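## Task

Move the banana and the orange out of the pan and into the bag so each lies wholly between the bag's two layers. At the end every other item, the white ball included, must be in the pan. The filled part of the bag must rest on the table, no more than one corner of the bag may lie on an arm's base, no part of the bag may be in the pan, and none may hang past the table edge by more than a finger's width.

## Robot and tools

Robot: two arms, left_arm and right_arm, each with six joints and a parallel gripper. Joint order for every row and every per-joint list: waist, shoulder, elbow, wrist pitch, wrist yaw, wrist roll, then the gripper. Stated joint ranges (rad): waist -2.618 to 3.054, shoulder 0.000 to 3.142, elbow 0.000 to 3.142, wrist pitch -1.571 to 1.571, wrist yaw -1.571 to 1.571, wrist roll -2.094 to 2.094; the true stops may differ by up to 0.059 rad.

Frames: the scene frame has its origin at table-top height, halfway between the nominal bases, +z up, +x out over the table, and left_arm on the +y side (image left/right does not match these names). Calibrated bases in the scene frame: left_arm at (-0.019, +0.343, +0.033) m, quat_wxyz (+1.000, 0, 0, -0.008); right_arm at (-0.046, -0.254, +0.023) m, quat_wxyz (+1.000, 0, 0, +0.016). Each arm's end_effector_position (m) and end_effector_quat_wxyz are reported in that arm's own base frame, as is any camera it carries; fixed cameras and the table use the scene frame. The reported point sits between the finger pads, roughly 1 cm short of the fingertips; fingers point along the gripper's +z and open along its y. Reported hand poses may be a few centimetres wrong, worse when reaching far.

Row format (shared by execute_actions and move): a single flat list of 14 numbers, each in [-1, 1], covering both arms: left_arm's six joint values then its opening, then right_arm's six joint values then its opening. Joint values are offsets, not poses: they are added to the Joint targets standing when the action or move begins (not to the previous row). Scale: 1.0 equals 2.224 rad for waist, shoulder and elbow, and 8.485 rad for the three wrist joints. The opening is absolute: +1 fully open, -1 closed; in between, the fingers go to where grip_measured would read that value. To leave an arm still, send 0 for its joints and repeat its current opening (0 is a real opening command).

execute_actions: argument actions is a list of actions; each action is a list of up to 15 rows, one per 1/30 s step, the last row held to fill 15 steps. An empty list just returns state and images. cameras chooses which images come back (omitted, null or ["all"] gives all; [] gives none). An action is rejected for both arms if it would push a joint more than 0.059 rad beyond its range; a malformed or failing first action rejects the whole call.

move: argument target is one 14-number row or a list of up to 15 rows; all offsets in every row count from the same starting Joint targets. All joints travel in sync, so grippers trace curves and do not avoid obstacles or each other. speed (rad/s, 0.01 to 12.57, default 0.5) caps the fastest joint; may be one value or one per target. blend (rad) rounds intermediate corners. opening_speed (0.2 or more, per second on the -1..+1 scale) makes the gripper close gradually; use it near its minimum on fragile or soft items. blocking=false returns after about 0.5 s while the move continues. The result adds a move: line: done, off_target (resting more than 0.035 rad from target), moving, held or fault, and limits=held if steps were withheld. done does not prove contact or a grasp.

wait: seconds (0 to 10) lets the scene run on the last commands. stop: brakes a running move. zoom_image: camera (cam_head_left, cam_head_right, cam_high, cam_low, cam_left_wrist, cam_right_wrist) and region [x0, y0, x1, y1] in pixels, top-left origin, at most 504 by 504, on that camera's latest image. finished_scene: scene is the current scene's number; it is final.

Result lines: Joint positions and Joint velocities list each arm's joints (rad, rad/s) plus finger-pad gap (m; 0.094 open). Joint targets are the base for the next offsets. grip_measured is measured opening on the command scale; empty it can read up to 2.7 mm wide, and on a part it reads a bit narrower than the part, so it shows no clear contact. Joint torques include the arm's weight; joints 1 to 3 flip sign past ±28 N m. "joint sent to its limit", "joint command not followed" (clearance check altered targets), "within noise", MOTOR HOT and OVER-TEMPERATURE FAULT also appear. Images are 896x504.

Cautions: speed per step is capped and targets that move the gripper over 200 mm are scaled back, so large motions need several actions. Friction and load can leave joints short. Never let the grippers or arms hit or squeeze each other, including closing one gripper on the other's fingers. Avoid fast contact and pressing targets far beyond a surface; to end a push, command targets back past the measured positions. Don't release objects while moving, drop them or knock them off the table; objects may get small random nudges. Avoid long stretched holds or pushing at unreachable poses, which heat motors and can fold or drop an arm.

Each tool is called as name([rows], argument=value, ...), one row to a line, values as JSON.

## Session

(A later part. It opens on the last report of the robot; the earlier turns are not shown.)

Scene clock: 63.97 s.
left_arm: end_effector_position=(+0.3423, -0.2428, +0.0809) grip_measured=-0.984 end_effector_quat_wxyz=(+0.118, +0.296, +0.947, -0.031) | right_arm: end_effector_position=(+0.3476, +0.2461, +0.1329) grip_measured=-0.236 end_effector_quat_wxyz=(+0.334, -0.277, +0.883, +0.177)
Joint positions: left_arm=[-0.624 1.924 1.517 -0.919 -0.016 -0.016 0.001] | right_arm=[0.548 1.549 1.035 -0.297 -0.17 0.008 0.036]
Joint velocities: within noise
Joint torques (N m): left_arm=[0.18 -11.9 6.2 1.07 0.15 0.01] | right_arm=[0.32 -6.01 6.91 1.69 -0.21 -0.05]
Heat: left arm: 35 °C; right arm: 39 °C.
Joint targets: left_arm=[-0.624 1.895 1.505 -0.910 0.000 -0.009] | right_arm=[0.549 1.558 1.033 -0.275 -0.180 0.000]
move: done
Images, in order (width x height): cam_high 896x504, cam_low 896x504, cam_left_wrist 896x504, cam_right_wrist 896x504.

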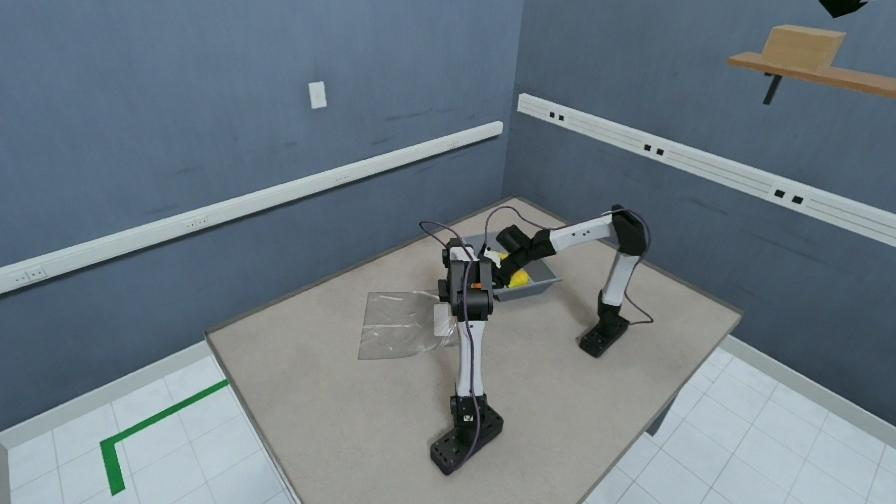

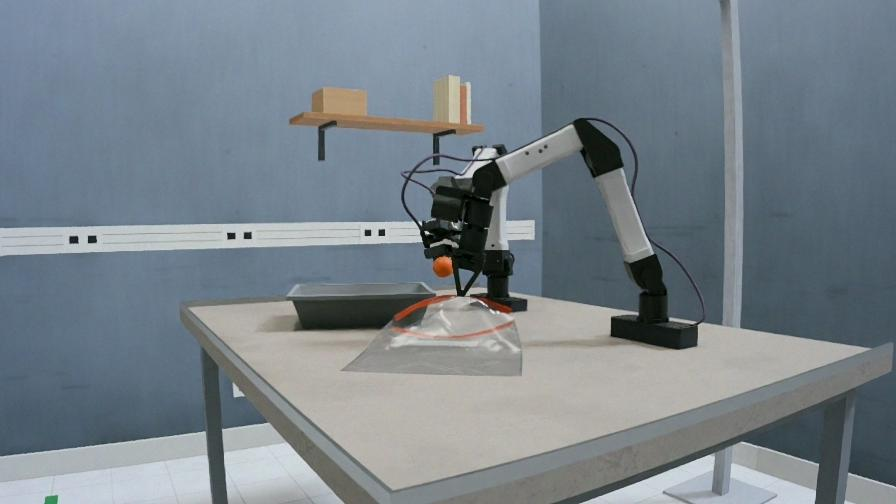

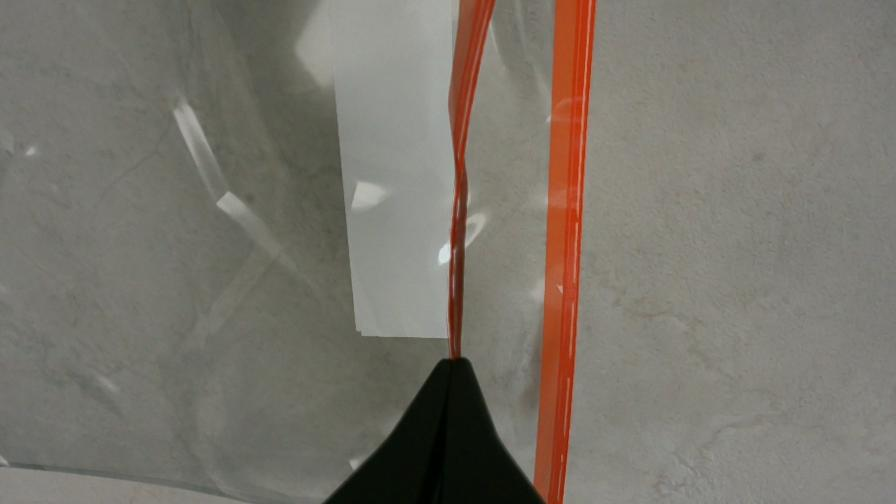

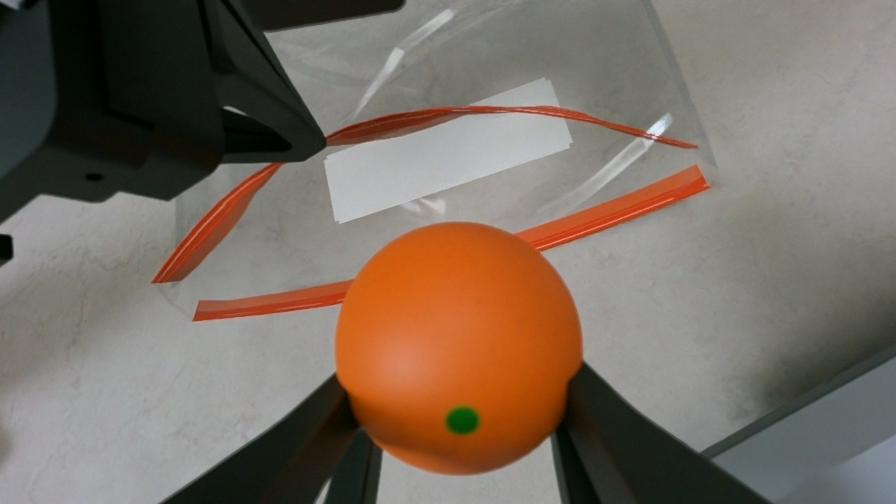

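move([
  [0,0,0,0,0,0,-1.0, 0,0.1353,-0.0859,0.0639,0,0,-0.3],
], speed=0.4, cameras=["cam_right_wrist","cam_head_left","cam_left_wrist","cam_low"])

Scene clock: 66.43 s.
left_arm: end_effector_position=(+0.3423, -0.2428, +0.0809) grip_measured=-0.984 end_effector_quat_wxyz=(+0.118, +0.296, +0.947, -0.031) | right_arm: end_effector_position=(+0.3791, +0.2688, +0.0468) grip_measured=-0.237 end_effector_quat_wxyz=(+0.390, -0.283, +0.855, +0.193)
Joint positions: left_arm=[-0.624 1.924 1.517 -0.919 -0.016 -0.016 0.001] | right_arm=[0.551 1.829 0.858 0.288 -0.178 -0.003 0.036]
Joint velocities: within noise
Joint torques (N m): left_arm=[0.2 -11.88 6.2 1.07 0.15 0.02] | right_arm=[-0.17 -5.53 4.62 1.5 -0.11 0.06]
Heat: left arm: 35 °C; right arm: 39 °C.
Joint targets: left_arm=[-0.624 1.895 1.505 -0.910 0.000 -0.009] | right_arm=[0.549 1.859 0.842 0.267 -0.180 0.000]
move: done
Images, in order (width x height): cam_head_left 896x504, cam_low 896x504, cam_left_wrist 896x504, cam_right_wrist 896x504.

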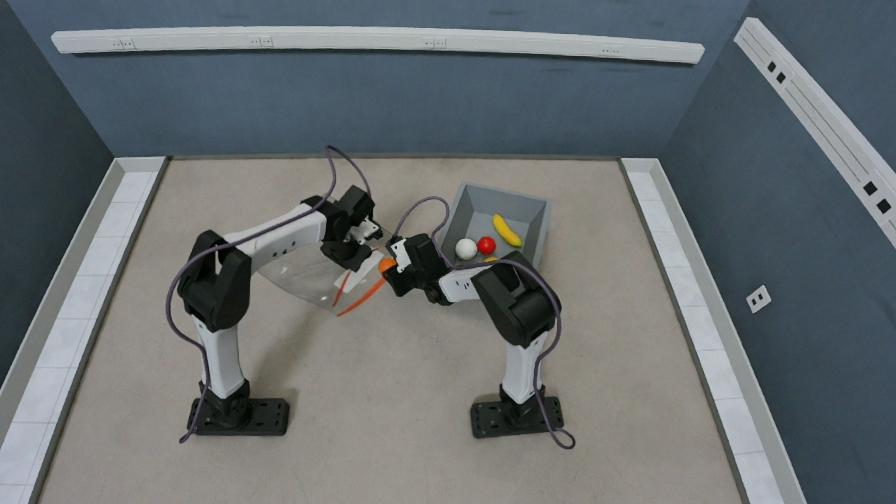

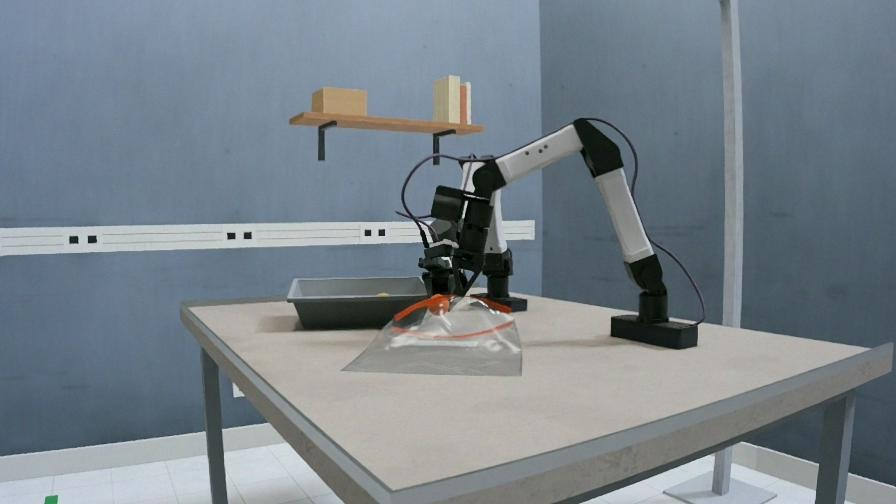

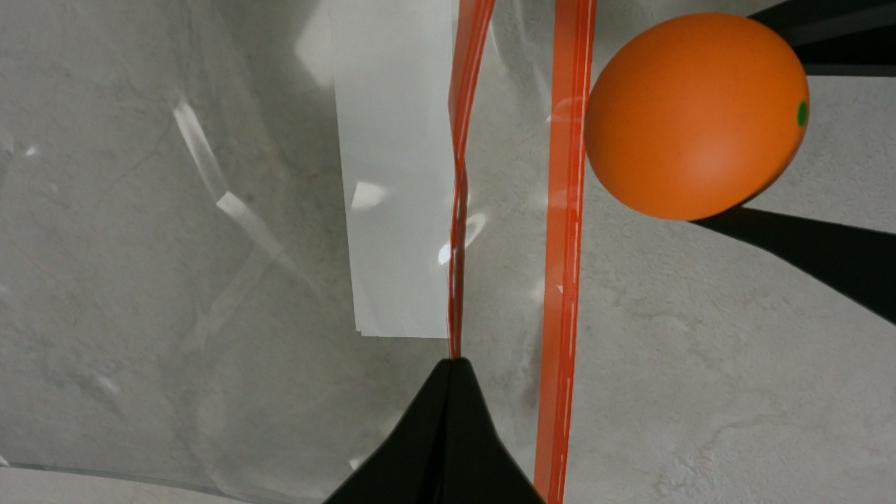

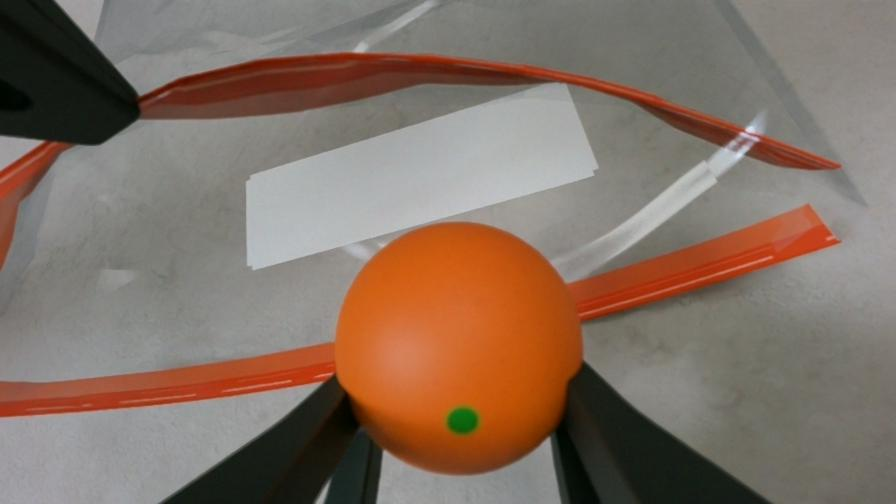

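move([
  [0,0,0,0,0,0,-1.0, 0.0115,0.1016,0.0427,0.0275,0,0,-0.3],
], speed=0.3, cameras=["cam_right_wrist","cam_left_wrist","cam_low"])

zoom_image(camera="cam_low", region=[340, 220, 560, 380])

Scene clock: 68.13 s.
left_arm: end_effector_position=(+0.3423, -0.2428, +0.0809) grip_measured=-0.984 end_effector_quat_wxyz=(+0.118, +0.296, +0.947, -0.031) | right_arm: end_effector_position=(+0.4003, +0.2943, +0.0018) grip_measured=-0.237 end_effector_quat_wxyz=(+0.404, -0.293, +0.842, +0.204)
Joint positions: left_arm=[-0.624 1.924 1.517 -0.919 -0.016 -0.016 0.001] | right_arm=[0.57 2.066 0.922 0.5 -0.186 -0.006 0.036]
Joint velocities: within noise
Joint torques (N m): left_arm=[0.21 -11.89 6.22 1.08 0.14 0.02] | right_arm=[0.5 -7.71 6.71 1.68 -0.02 0.1]
Heat: left arm: 35 °C; right arm: 38 °C.
Joint targets: left_arm=[-0.624 1.895 1.505 -0.910 0.000 -0.009] | right_arm=[0.575 2.085 0.937 0.500 -0.180 0.000]
move: done
Images, in order (width x height): cam_low 896x504, cam_left_wrist 896x504, cam_right_wrist 896x504.

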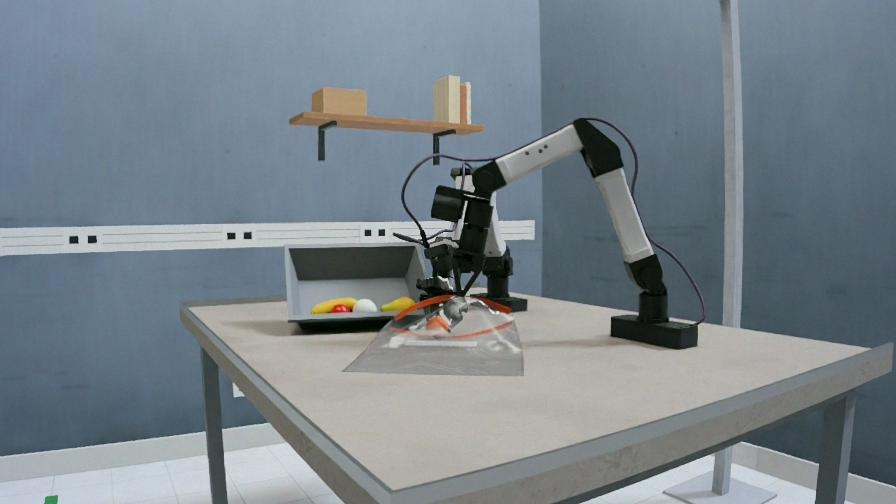

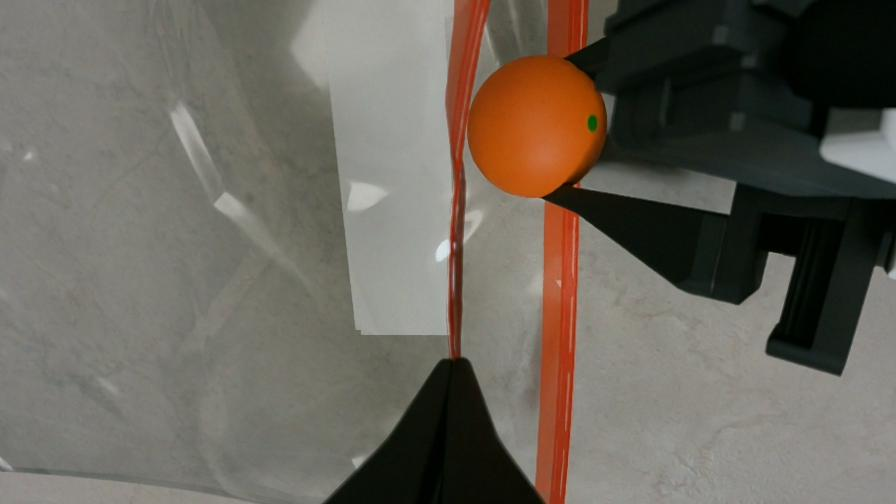

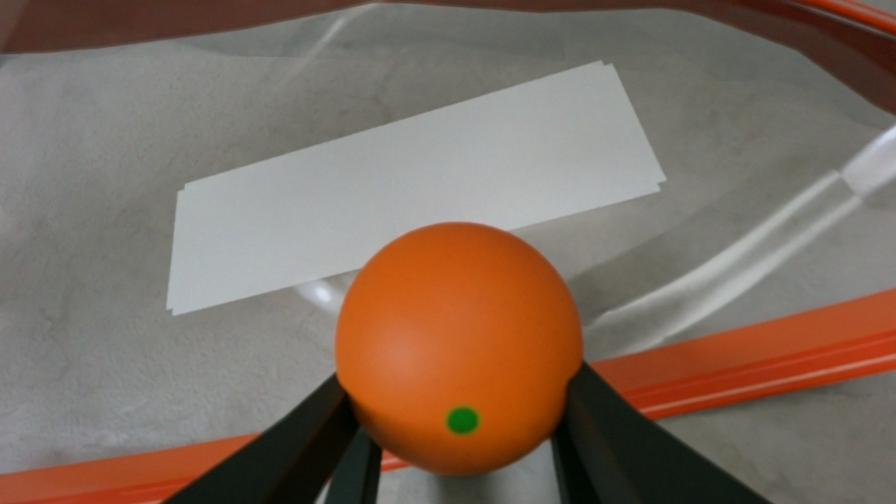

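Scaled by 2.291 from the camera's 896x504 image, which has a finer 1280x720 frame.

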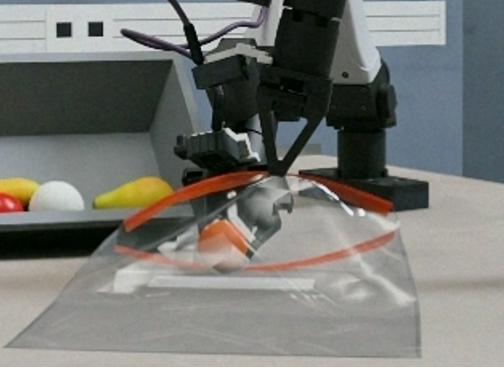

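execute_actions(actions=[], cameras=["cam_head_left","cam_head_right","cam_high"])

zoom_image(camera="cam_head_left", region=[320, 160, 600, 320])

zoom_image(camera="cam_high", region=[420, 180, 640, 320])

Scene clock: 68.43 s.
left_arm: end_effector_position=(+0.3423, -0.2428, +0.0809) grip_measured=-0.984 end_effector_quat_wxyz=(+0.118, +0.296, +0.947, -0.031) | right_arm: end_effector_position=(+0.4003, +0.2943, +0.0018) grip_measured=-0.237 end_effector_quat_wxyz=(+0.404, -0.293, +0.842, +0.204)
Joint positions: left_arm=[-0.624 1.924 1.517 -0.919 -0.016 -0.016 0.001] | right_arm=[0.57 2.066 0.922 0.5 -0.186 -0.006 0.036]
Joint velocities: within noise
Joint torques (N m): left_arm=[0.17 -11.92 6.22 1.07 0.15 0.02] | right_arm=[0.53 -7.8 6.71 1.72 -0.03 0.09]
Heat: left arm: 35 °C; right arm: 38 °C.
Joint targets: left_arm=[-0.624 1.895 1.505 -0.910 0.000 -0.009] | right_arm=[0.575 2.085 0.937 0.500 -0.180 0.000]
Tool commands: left_gripper/opening=-1.0 right_gripper/opening=-0.3
Images, in order (width x height): cam_head_left 896x504, cam_head_right 896x504, cam_high 896x504.

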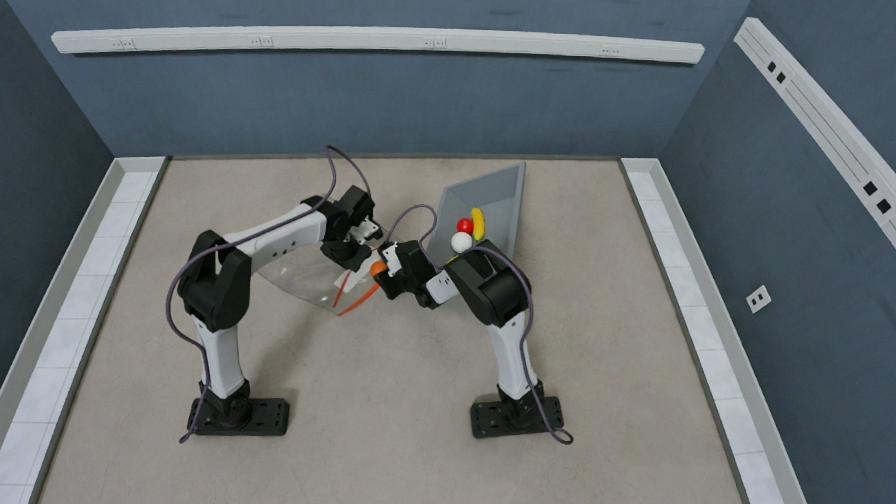

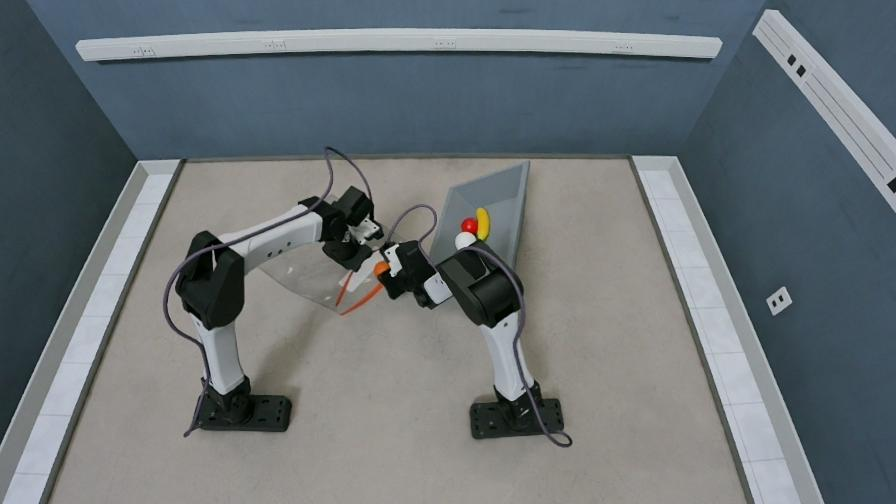

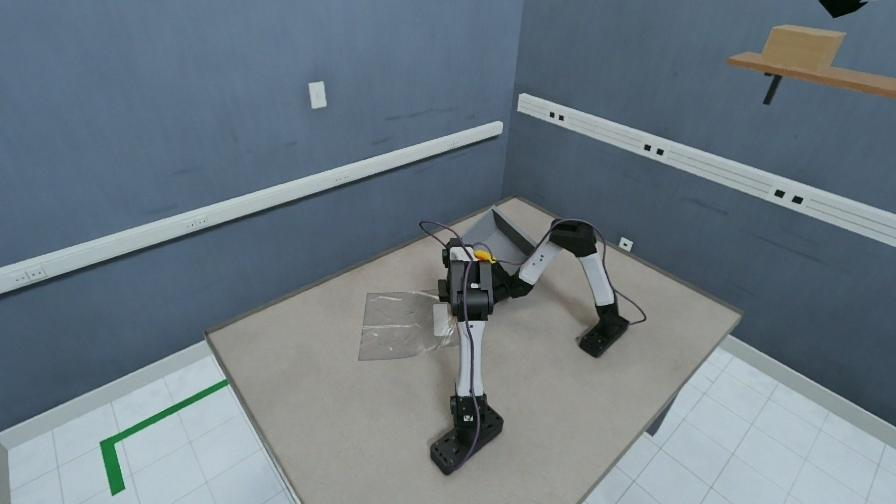

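Scaled by 1.800 from the camera's 896x504 image, which has a finer 1280x720 frame.

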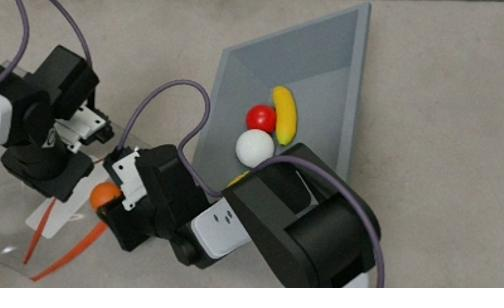

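Scaled by 2.291 from the camera's 896x504 image, which has a finer 1280x720 frame.

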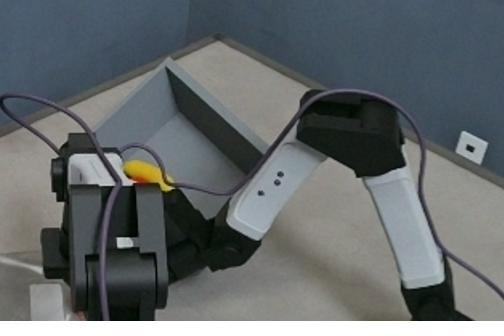

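move([
  [0,0,0,0,0,0,-1.0, -0.0115,-0.1016,-0.0427,-0.0275,0,0,-0.3],
], speed=0.12, cameras=["cam_head_left","cam_high","cam_low"])

zoom_image(camera="cam_head_left", region=[320, 160, 600, 320])

zoom_image(camera="cam_low", region=[280, 220, 560, 380])

Scene clock: 71.27 s.
left_arm: end_effector_position=(+0.3423, -0.2428, +0.0809) grip_measured=-0.984 end_effector_quat_wxyz=(+0.118, +0.296, +0.947, -0.031) | right_arm: end_effector_position=(+0.3648, +0.2645, +0.0073) grip_measured=-0.237 end_effector_quat_wxyz=(+0.341, -0.289, +0.875, +0.186)
Joint positions: left_arm=[-0.624 1.924 1.517 -0.919 -0.016 -0.016 0.001] | right_arm=[0.557 1.9 0.846 0.263 -0.186 -0.005 0.036]
Joint velocities: within noise
Joint torques (N m): left_arm=[0.2 -11.88 6.24 1.06 0.16 0.02] | right_arm=[-0.68 -11.97 5.18 1.65 -0.04 0.1]
Heat: left arm: 35 °C; right arm: 39 °C.
Joint targets: left_arm=[-0.624 1.895 1.505 -0.910 0.000 -0.009] | right_arm=[0.549 1.859 0.842 0.267 -0.180 0.000]
move: off_target (right_arm); right_arm: the shoulder is farthest, 0.041 rad from its target
Images, in order (width x height): cam_head_left 896x504, cam_high 896x504, cam_low 896x504.

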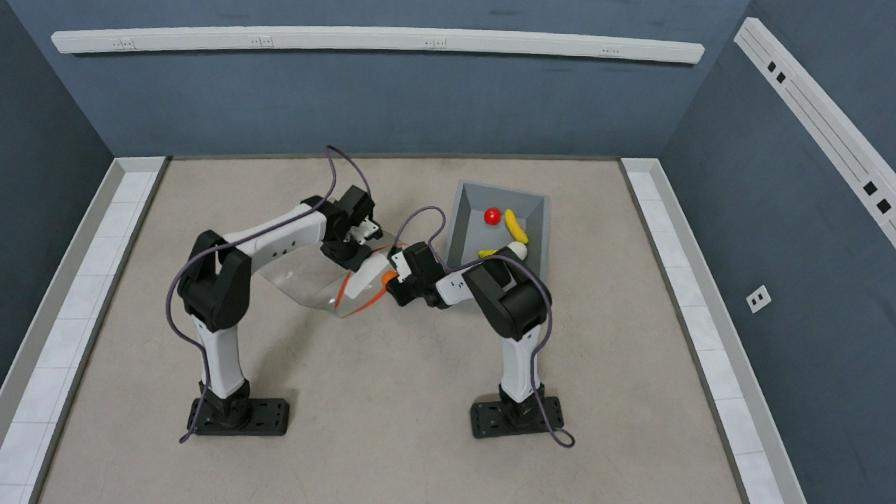

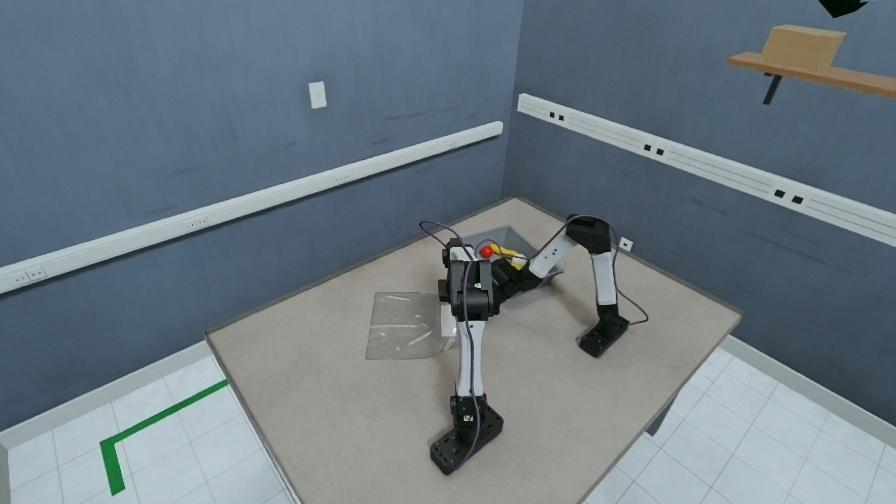

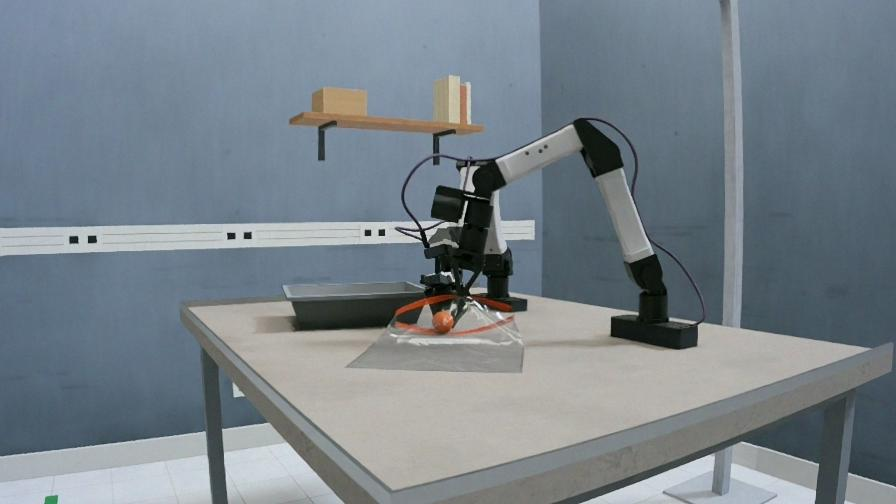

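Scaled by 1.800 from the camera's 896x504 image, which has a finer 1280x720 frame.

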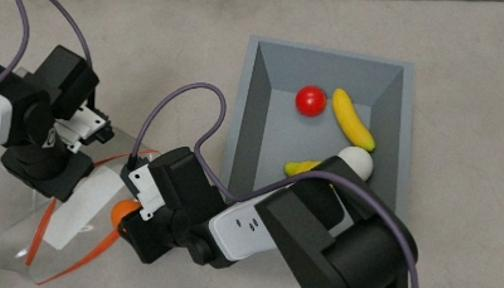

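Scaled by 1.800 from the camera's 896x504 image, which has a finer 1280x720 frame.

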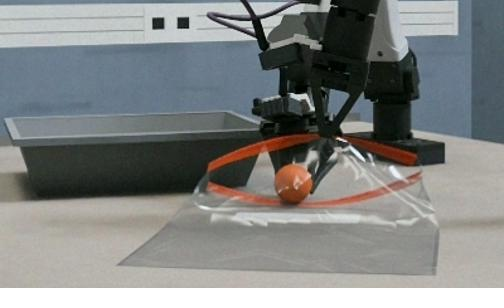

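move([
  [0,0,0,0,0,0,-1.0, 0,-0.1353,0.0859,-0.0639,0,0,-0.3],
], speed=0.3, cameras=["cam_head_left","cam_right_wrist","cam_left_wrist","cam_low"])

zoom_image(camera="cam_head_left", region=[320, 160, 600, 320])

Scene clock: 75.50 s.
left_arm: end_effector_position=(+0.3423, -0.2428, +0.0809) grip_measured=-0.984 end_effector_quat_wxyz=(+0.118, +0.296, +0.947, -0.031) | right_arm: end_effector_position=(+0.3404, +0.2493, +0.1081) grip_measured=-0.237 end_effector_quat_wxyz=(+0.309, -0.290, +0.888, +0.178)
Joint positions: left_arm=[-0.624 1.924 1.517 -0.919 -0.016 -0.016 0.001] | right_arm=[0.557 1.59 1.006 -0.278 -0.186 -0.005 0.036]
Joint velocities: within noise
Joint torques (N m): left_arm=[0.2 -11.86 6.26 1.08 0.13 0.02] | right_arm=[-0.68 -9.77 9.48 1.55 -0.05 0.1]
Heat: left arm: 36 °C; right arm: 40 °C.
Joint targets: left_arm=[-0.624 1.895 1.505 -0.910 -0.001 -0.009] | right_arm=[0.549 1.558 1.033 -0.275 -0.180 0.000]
move: done
Images, in order (width x height): cam_head_left 896x504, cam_low 896x504, cam_left_wrist 896x504, cam_right_wrist 896x504.

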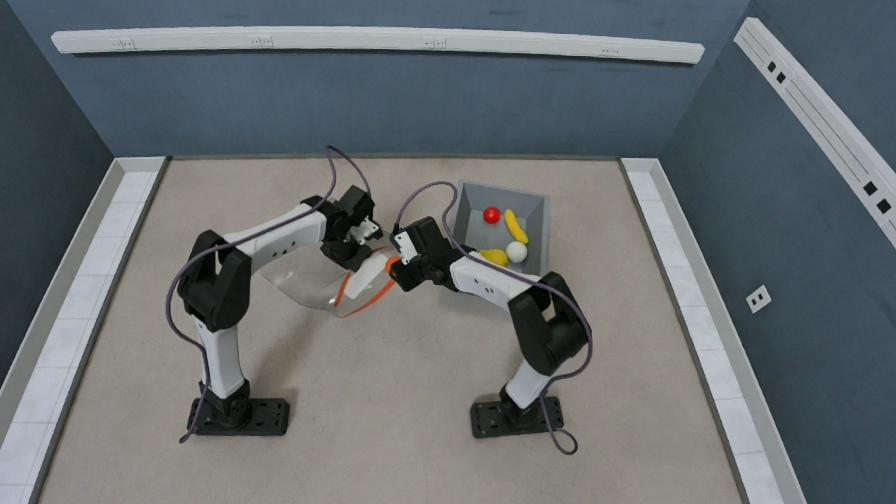

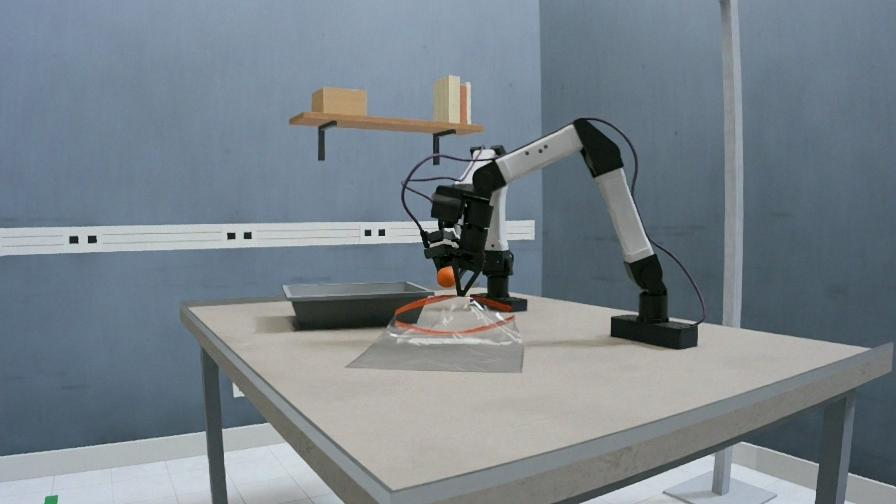

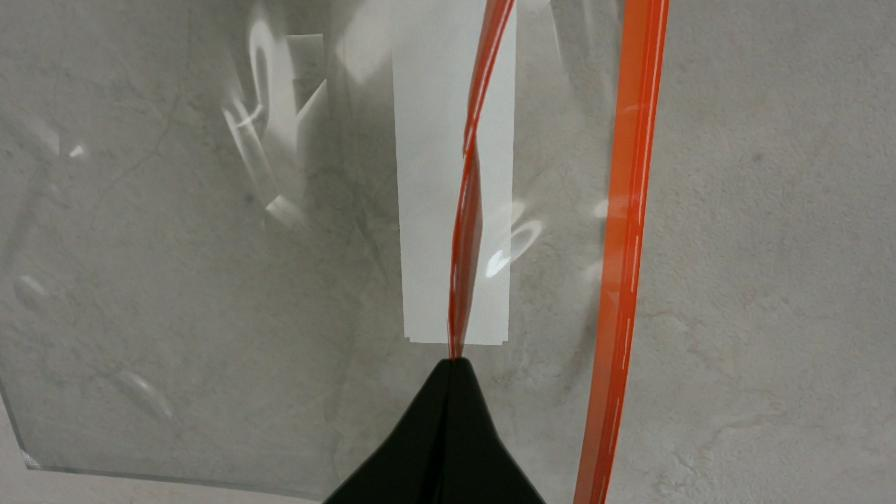

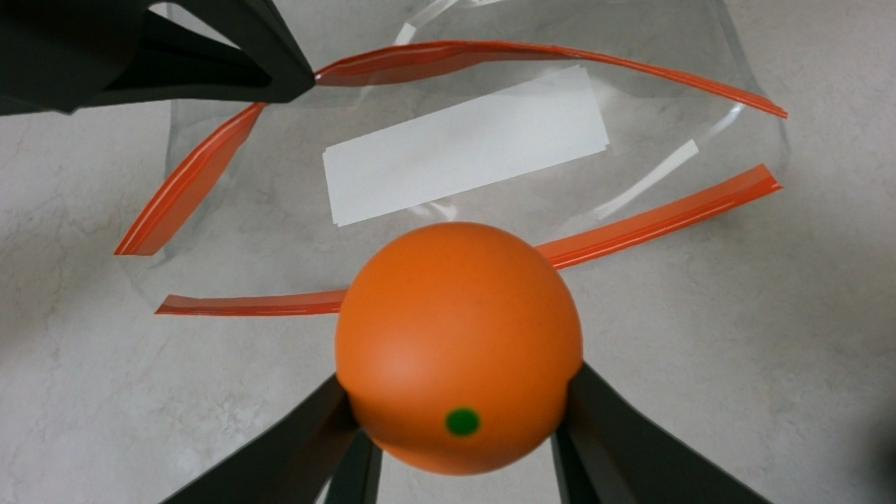

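Scaled by 1.800 from the camera's 896x504 image, which has a finer 1280x720 frame.

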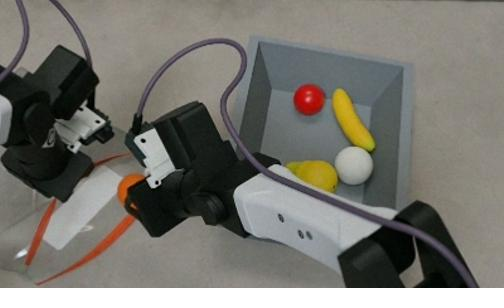

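move([
  [0,0,0,0,0,0,-1.0, 0,0.1448,-0.0859,0.0639,0,0,-0.3],
  [0,0,0,0,0,0,-1.0, 0.0121,0.2122,-0.0369,0.0777,0,0,-0.3],
], speed=[0.4,0.25], blend=0.05)

zoom_image(camera="cam_head_left", region=[320, 160, 600, 320])

zoom_image(camera="cam_low", region=[280, 220, 560, 380])

Scene clock: 79.13 s.
left_arm: end_effector_position=(+0.3423, -0.2428, +0.0809) grip_measured=-0.984 end_effector_quat_wxyz=(+0.118, +0.296, +0.947, -0.031) | right_arm: end_effector_position=(+0.3897, +0.2869, +0.0020) grip_measured=-0.237 end_effector_quat_wxyz=(+0.370, -0.294, +0.860, +0.195)
Joint positions: left_arm=[-0.624 1.924 1.517 -0.919 -0.016 -0.016 0.001] | right_arm=[0.569 2.016 0.929 0.364 -0.186 -0.005 0.036]
Joint velocities: within noise
Joint torques (N m): left_arm=[0.21 -11.89 6.24 1.07 0.15 0.03] | right_arm=[0.76 -8.06 7.58 1.87 -0.03 0.09]
Heat: left arm: 36 °C; right arm: 40 °C.
Joint targets: left_arm=[-0.624 1.895 1.505 -0.910 0.000 -0.009] | right_arm=[0.576 2.030 0.951 0.384 -0.180 0.000]
move: done

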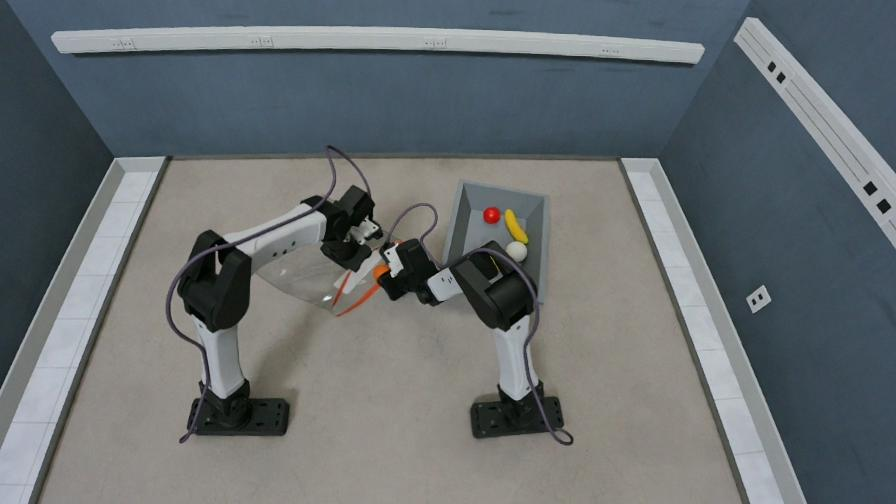

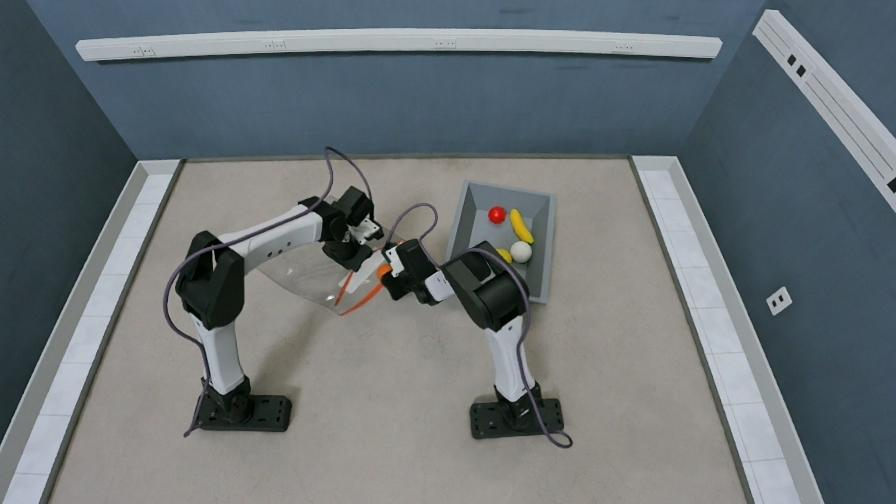

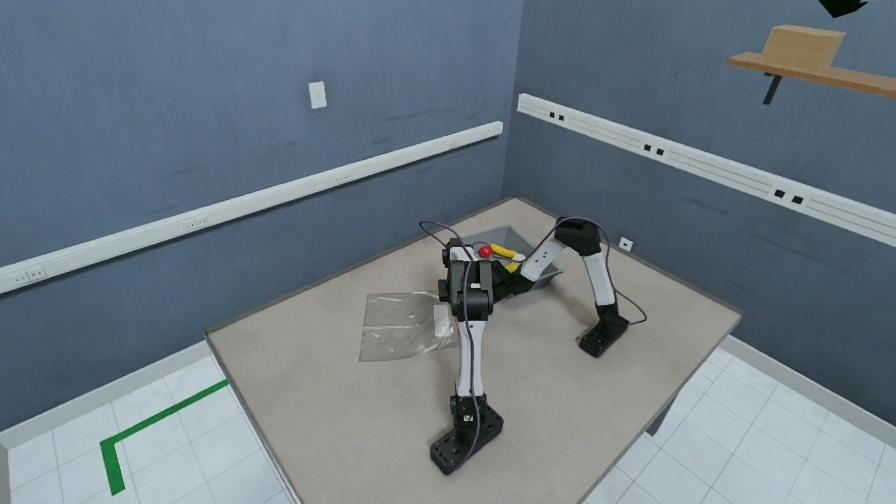

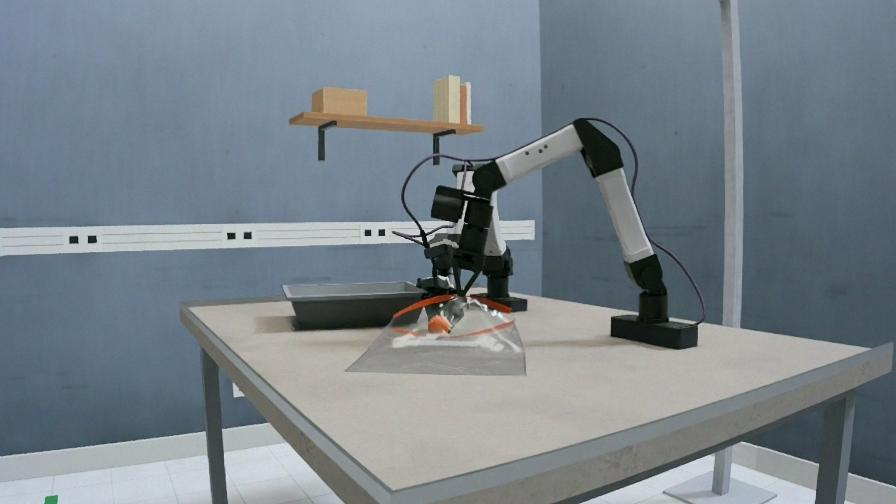

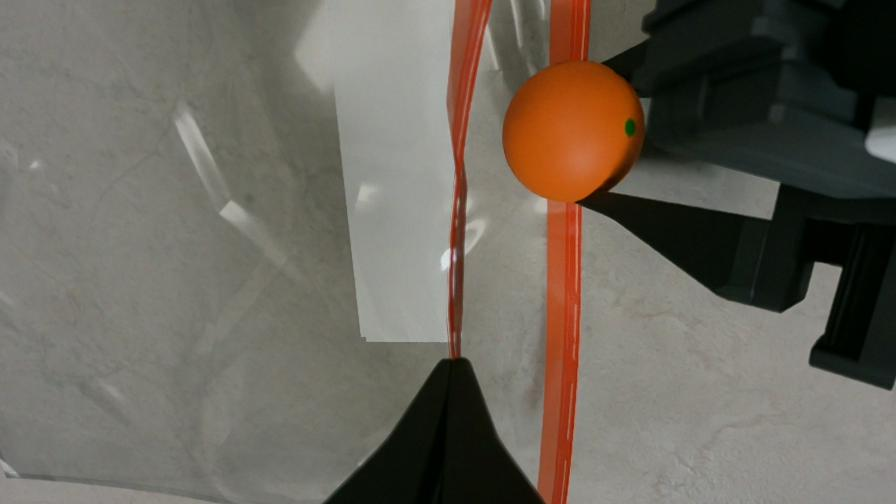

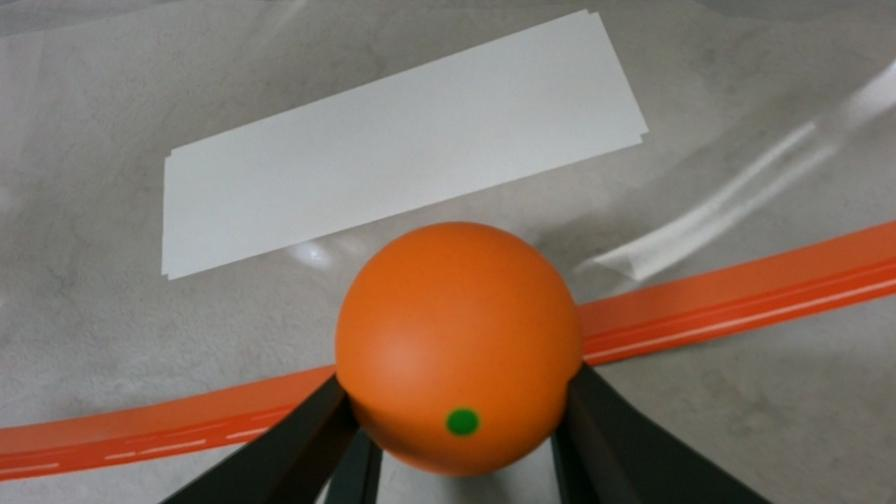

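Scaled by 1.800 from the camera's 896x504 image, which has a finer 1280x720 frame.

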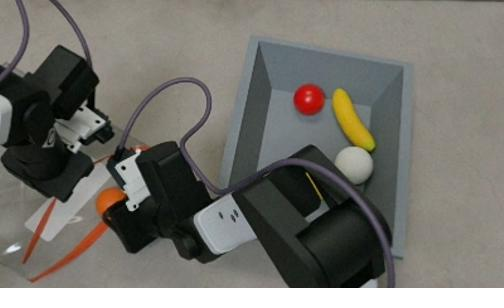

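Scaled by 1.800 from the camera's 896x504 image, which has a finer 1280x720 frame.

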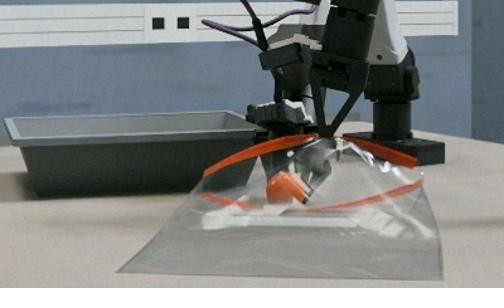

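move([
  [0,0,0,0,0,0,-1.0, 0.0121,0.0522,0.049,0.0137,0,0,-0.3],
], speed=0.25, cameras=["cam_head_left","cam_left_wrist","cam_right_wrist","cam_low"])

zoom_image(camera="cam_low", region=[280, 220, 560, 380])

Scene clock: 80.60 s.
left_arm: end_effector_position=(+0.3423, -0.2428, +0.0809) grip_measured=-0.984 end_effector_quat_wxyz=(+0.118, +0.296, +0.947, -0.031) | right_arm: end_effector_position=(+0.4152, +0.3205, +0.0050) grip_measured=-0.237 end_effector_quat_wxyz=(+0.412, -0.303, +0.833, +0.212)
Joint positions: left_arm=[-0.624 1.924 1.517 -0.919 -0.016 -0.016 0.001] | right_arm=[0.597 2.133 1.036 0.477 -0.186 -0.005 0.036]
Joint velocities: within noise
Joint torques (N m): left_arm=[0.21 -11.86 6.22 1.07 0.15 0.01] | right_arm=[0.59 -9.03 7.86 1.91 -0.03 0.1]
Heat: left arm: 36 °C; right arm: 40 °C.
Joint targets: left_arm=[-0.624 1.895 1.505 -0.910 0.000 -0.009] | right_arm=[0.603 2.146 1.060 0.500 -0.180 0.000]
move: done
Images, in order (width x height): cam_head_left 896x504, cam_low 896x504, cam_left_wrist 896x504, cam_right_wrist 896x504.

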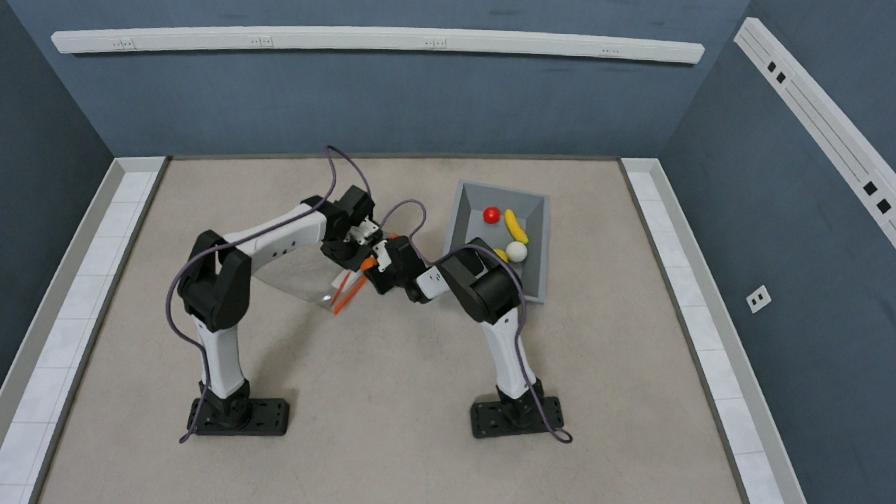

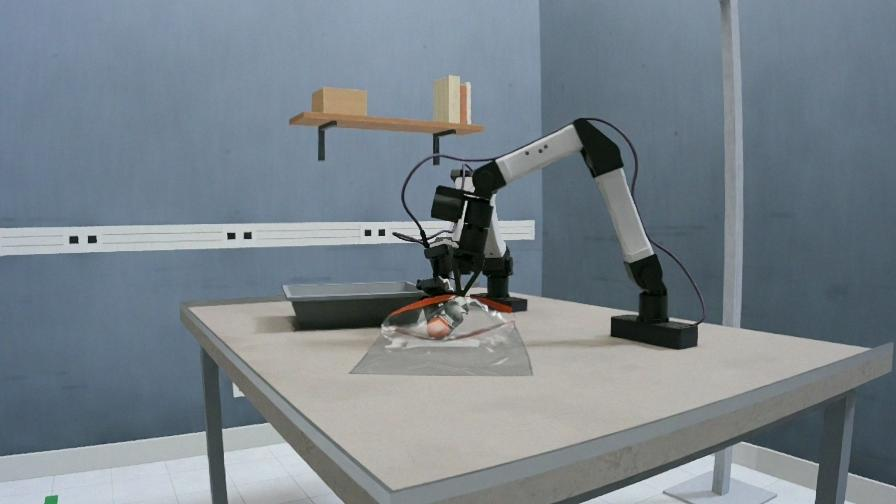

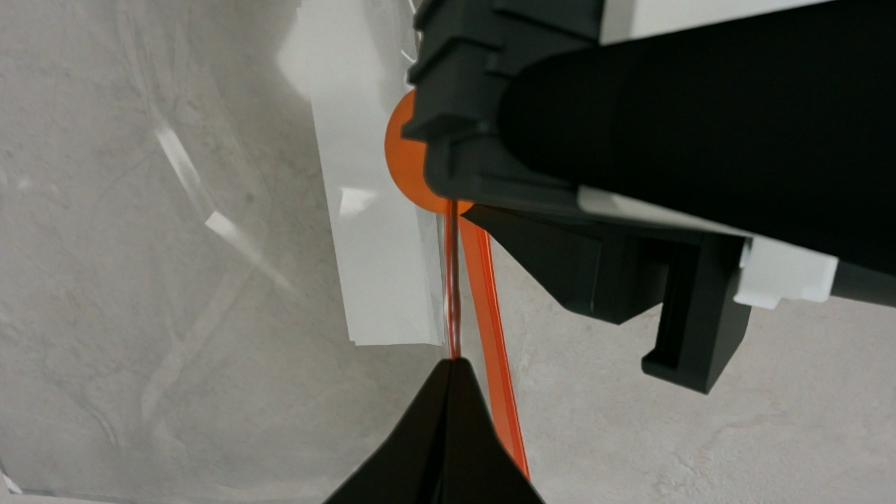

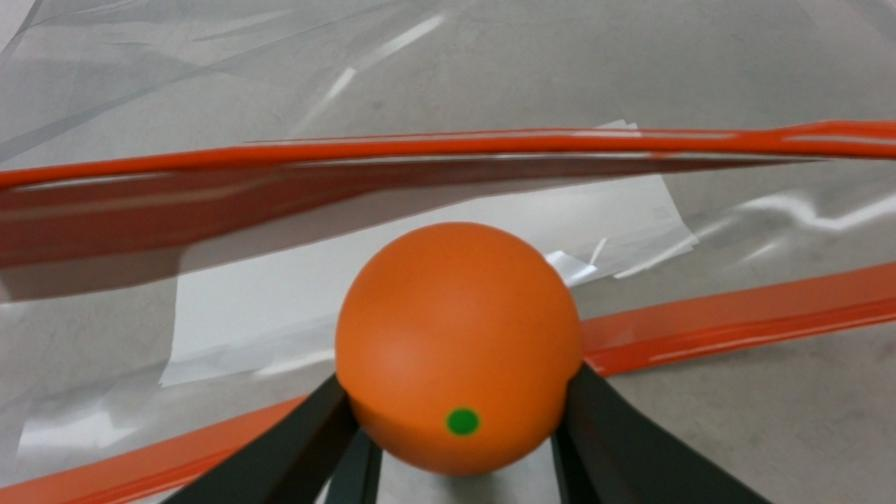

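Scaled by 1.800 from the camera's 896x504 image, which has a finer 1280x720 frame.

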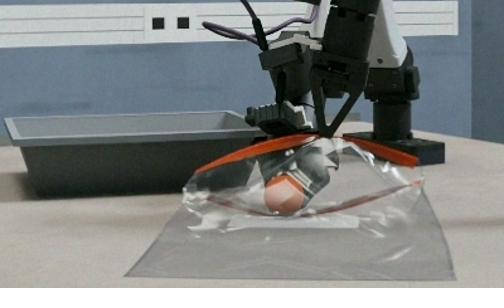

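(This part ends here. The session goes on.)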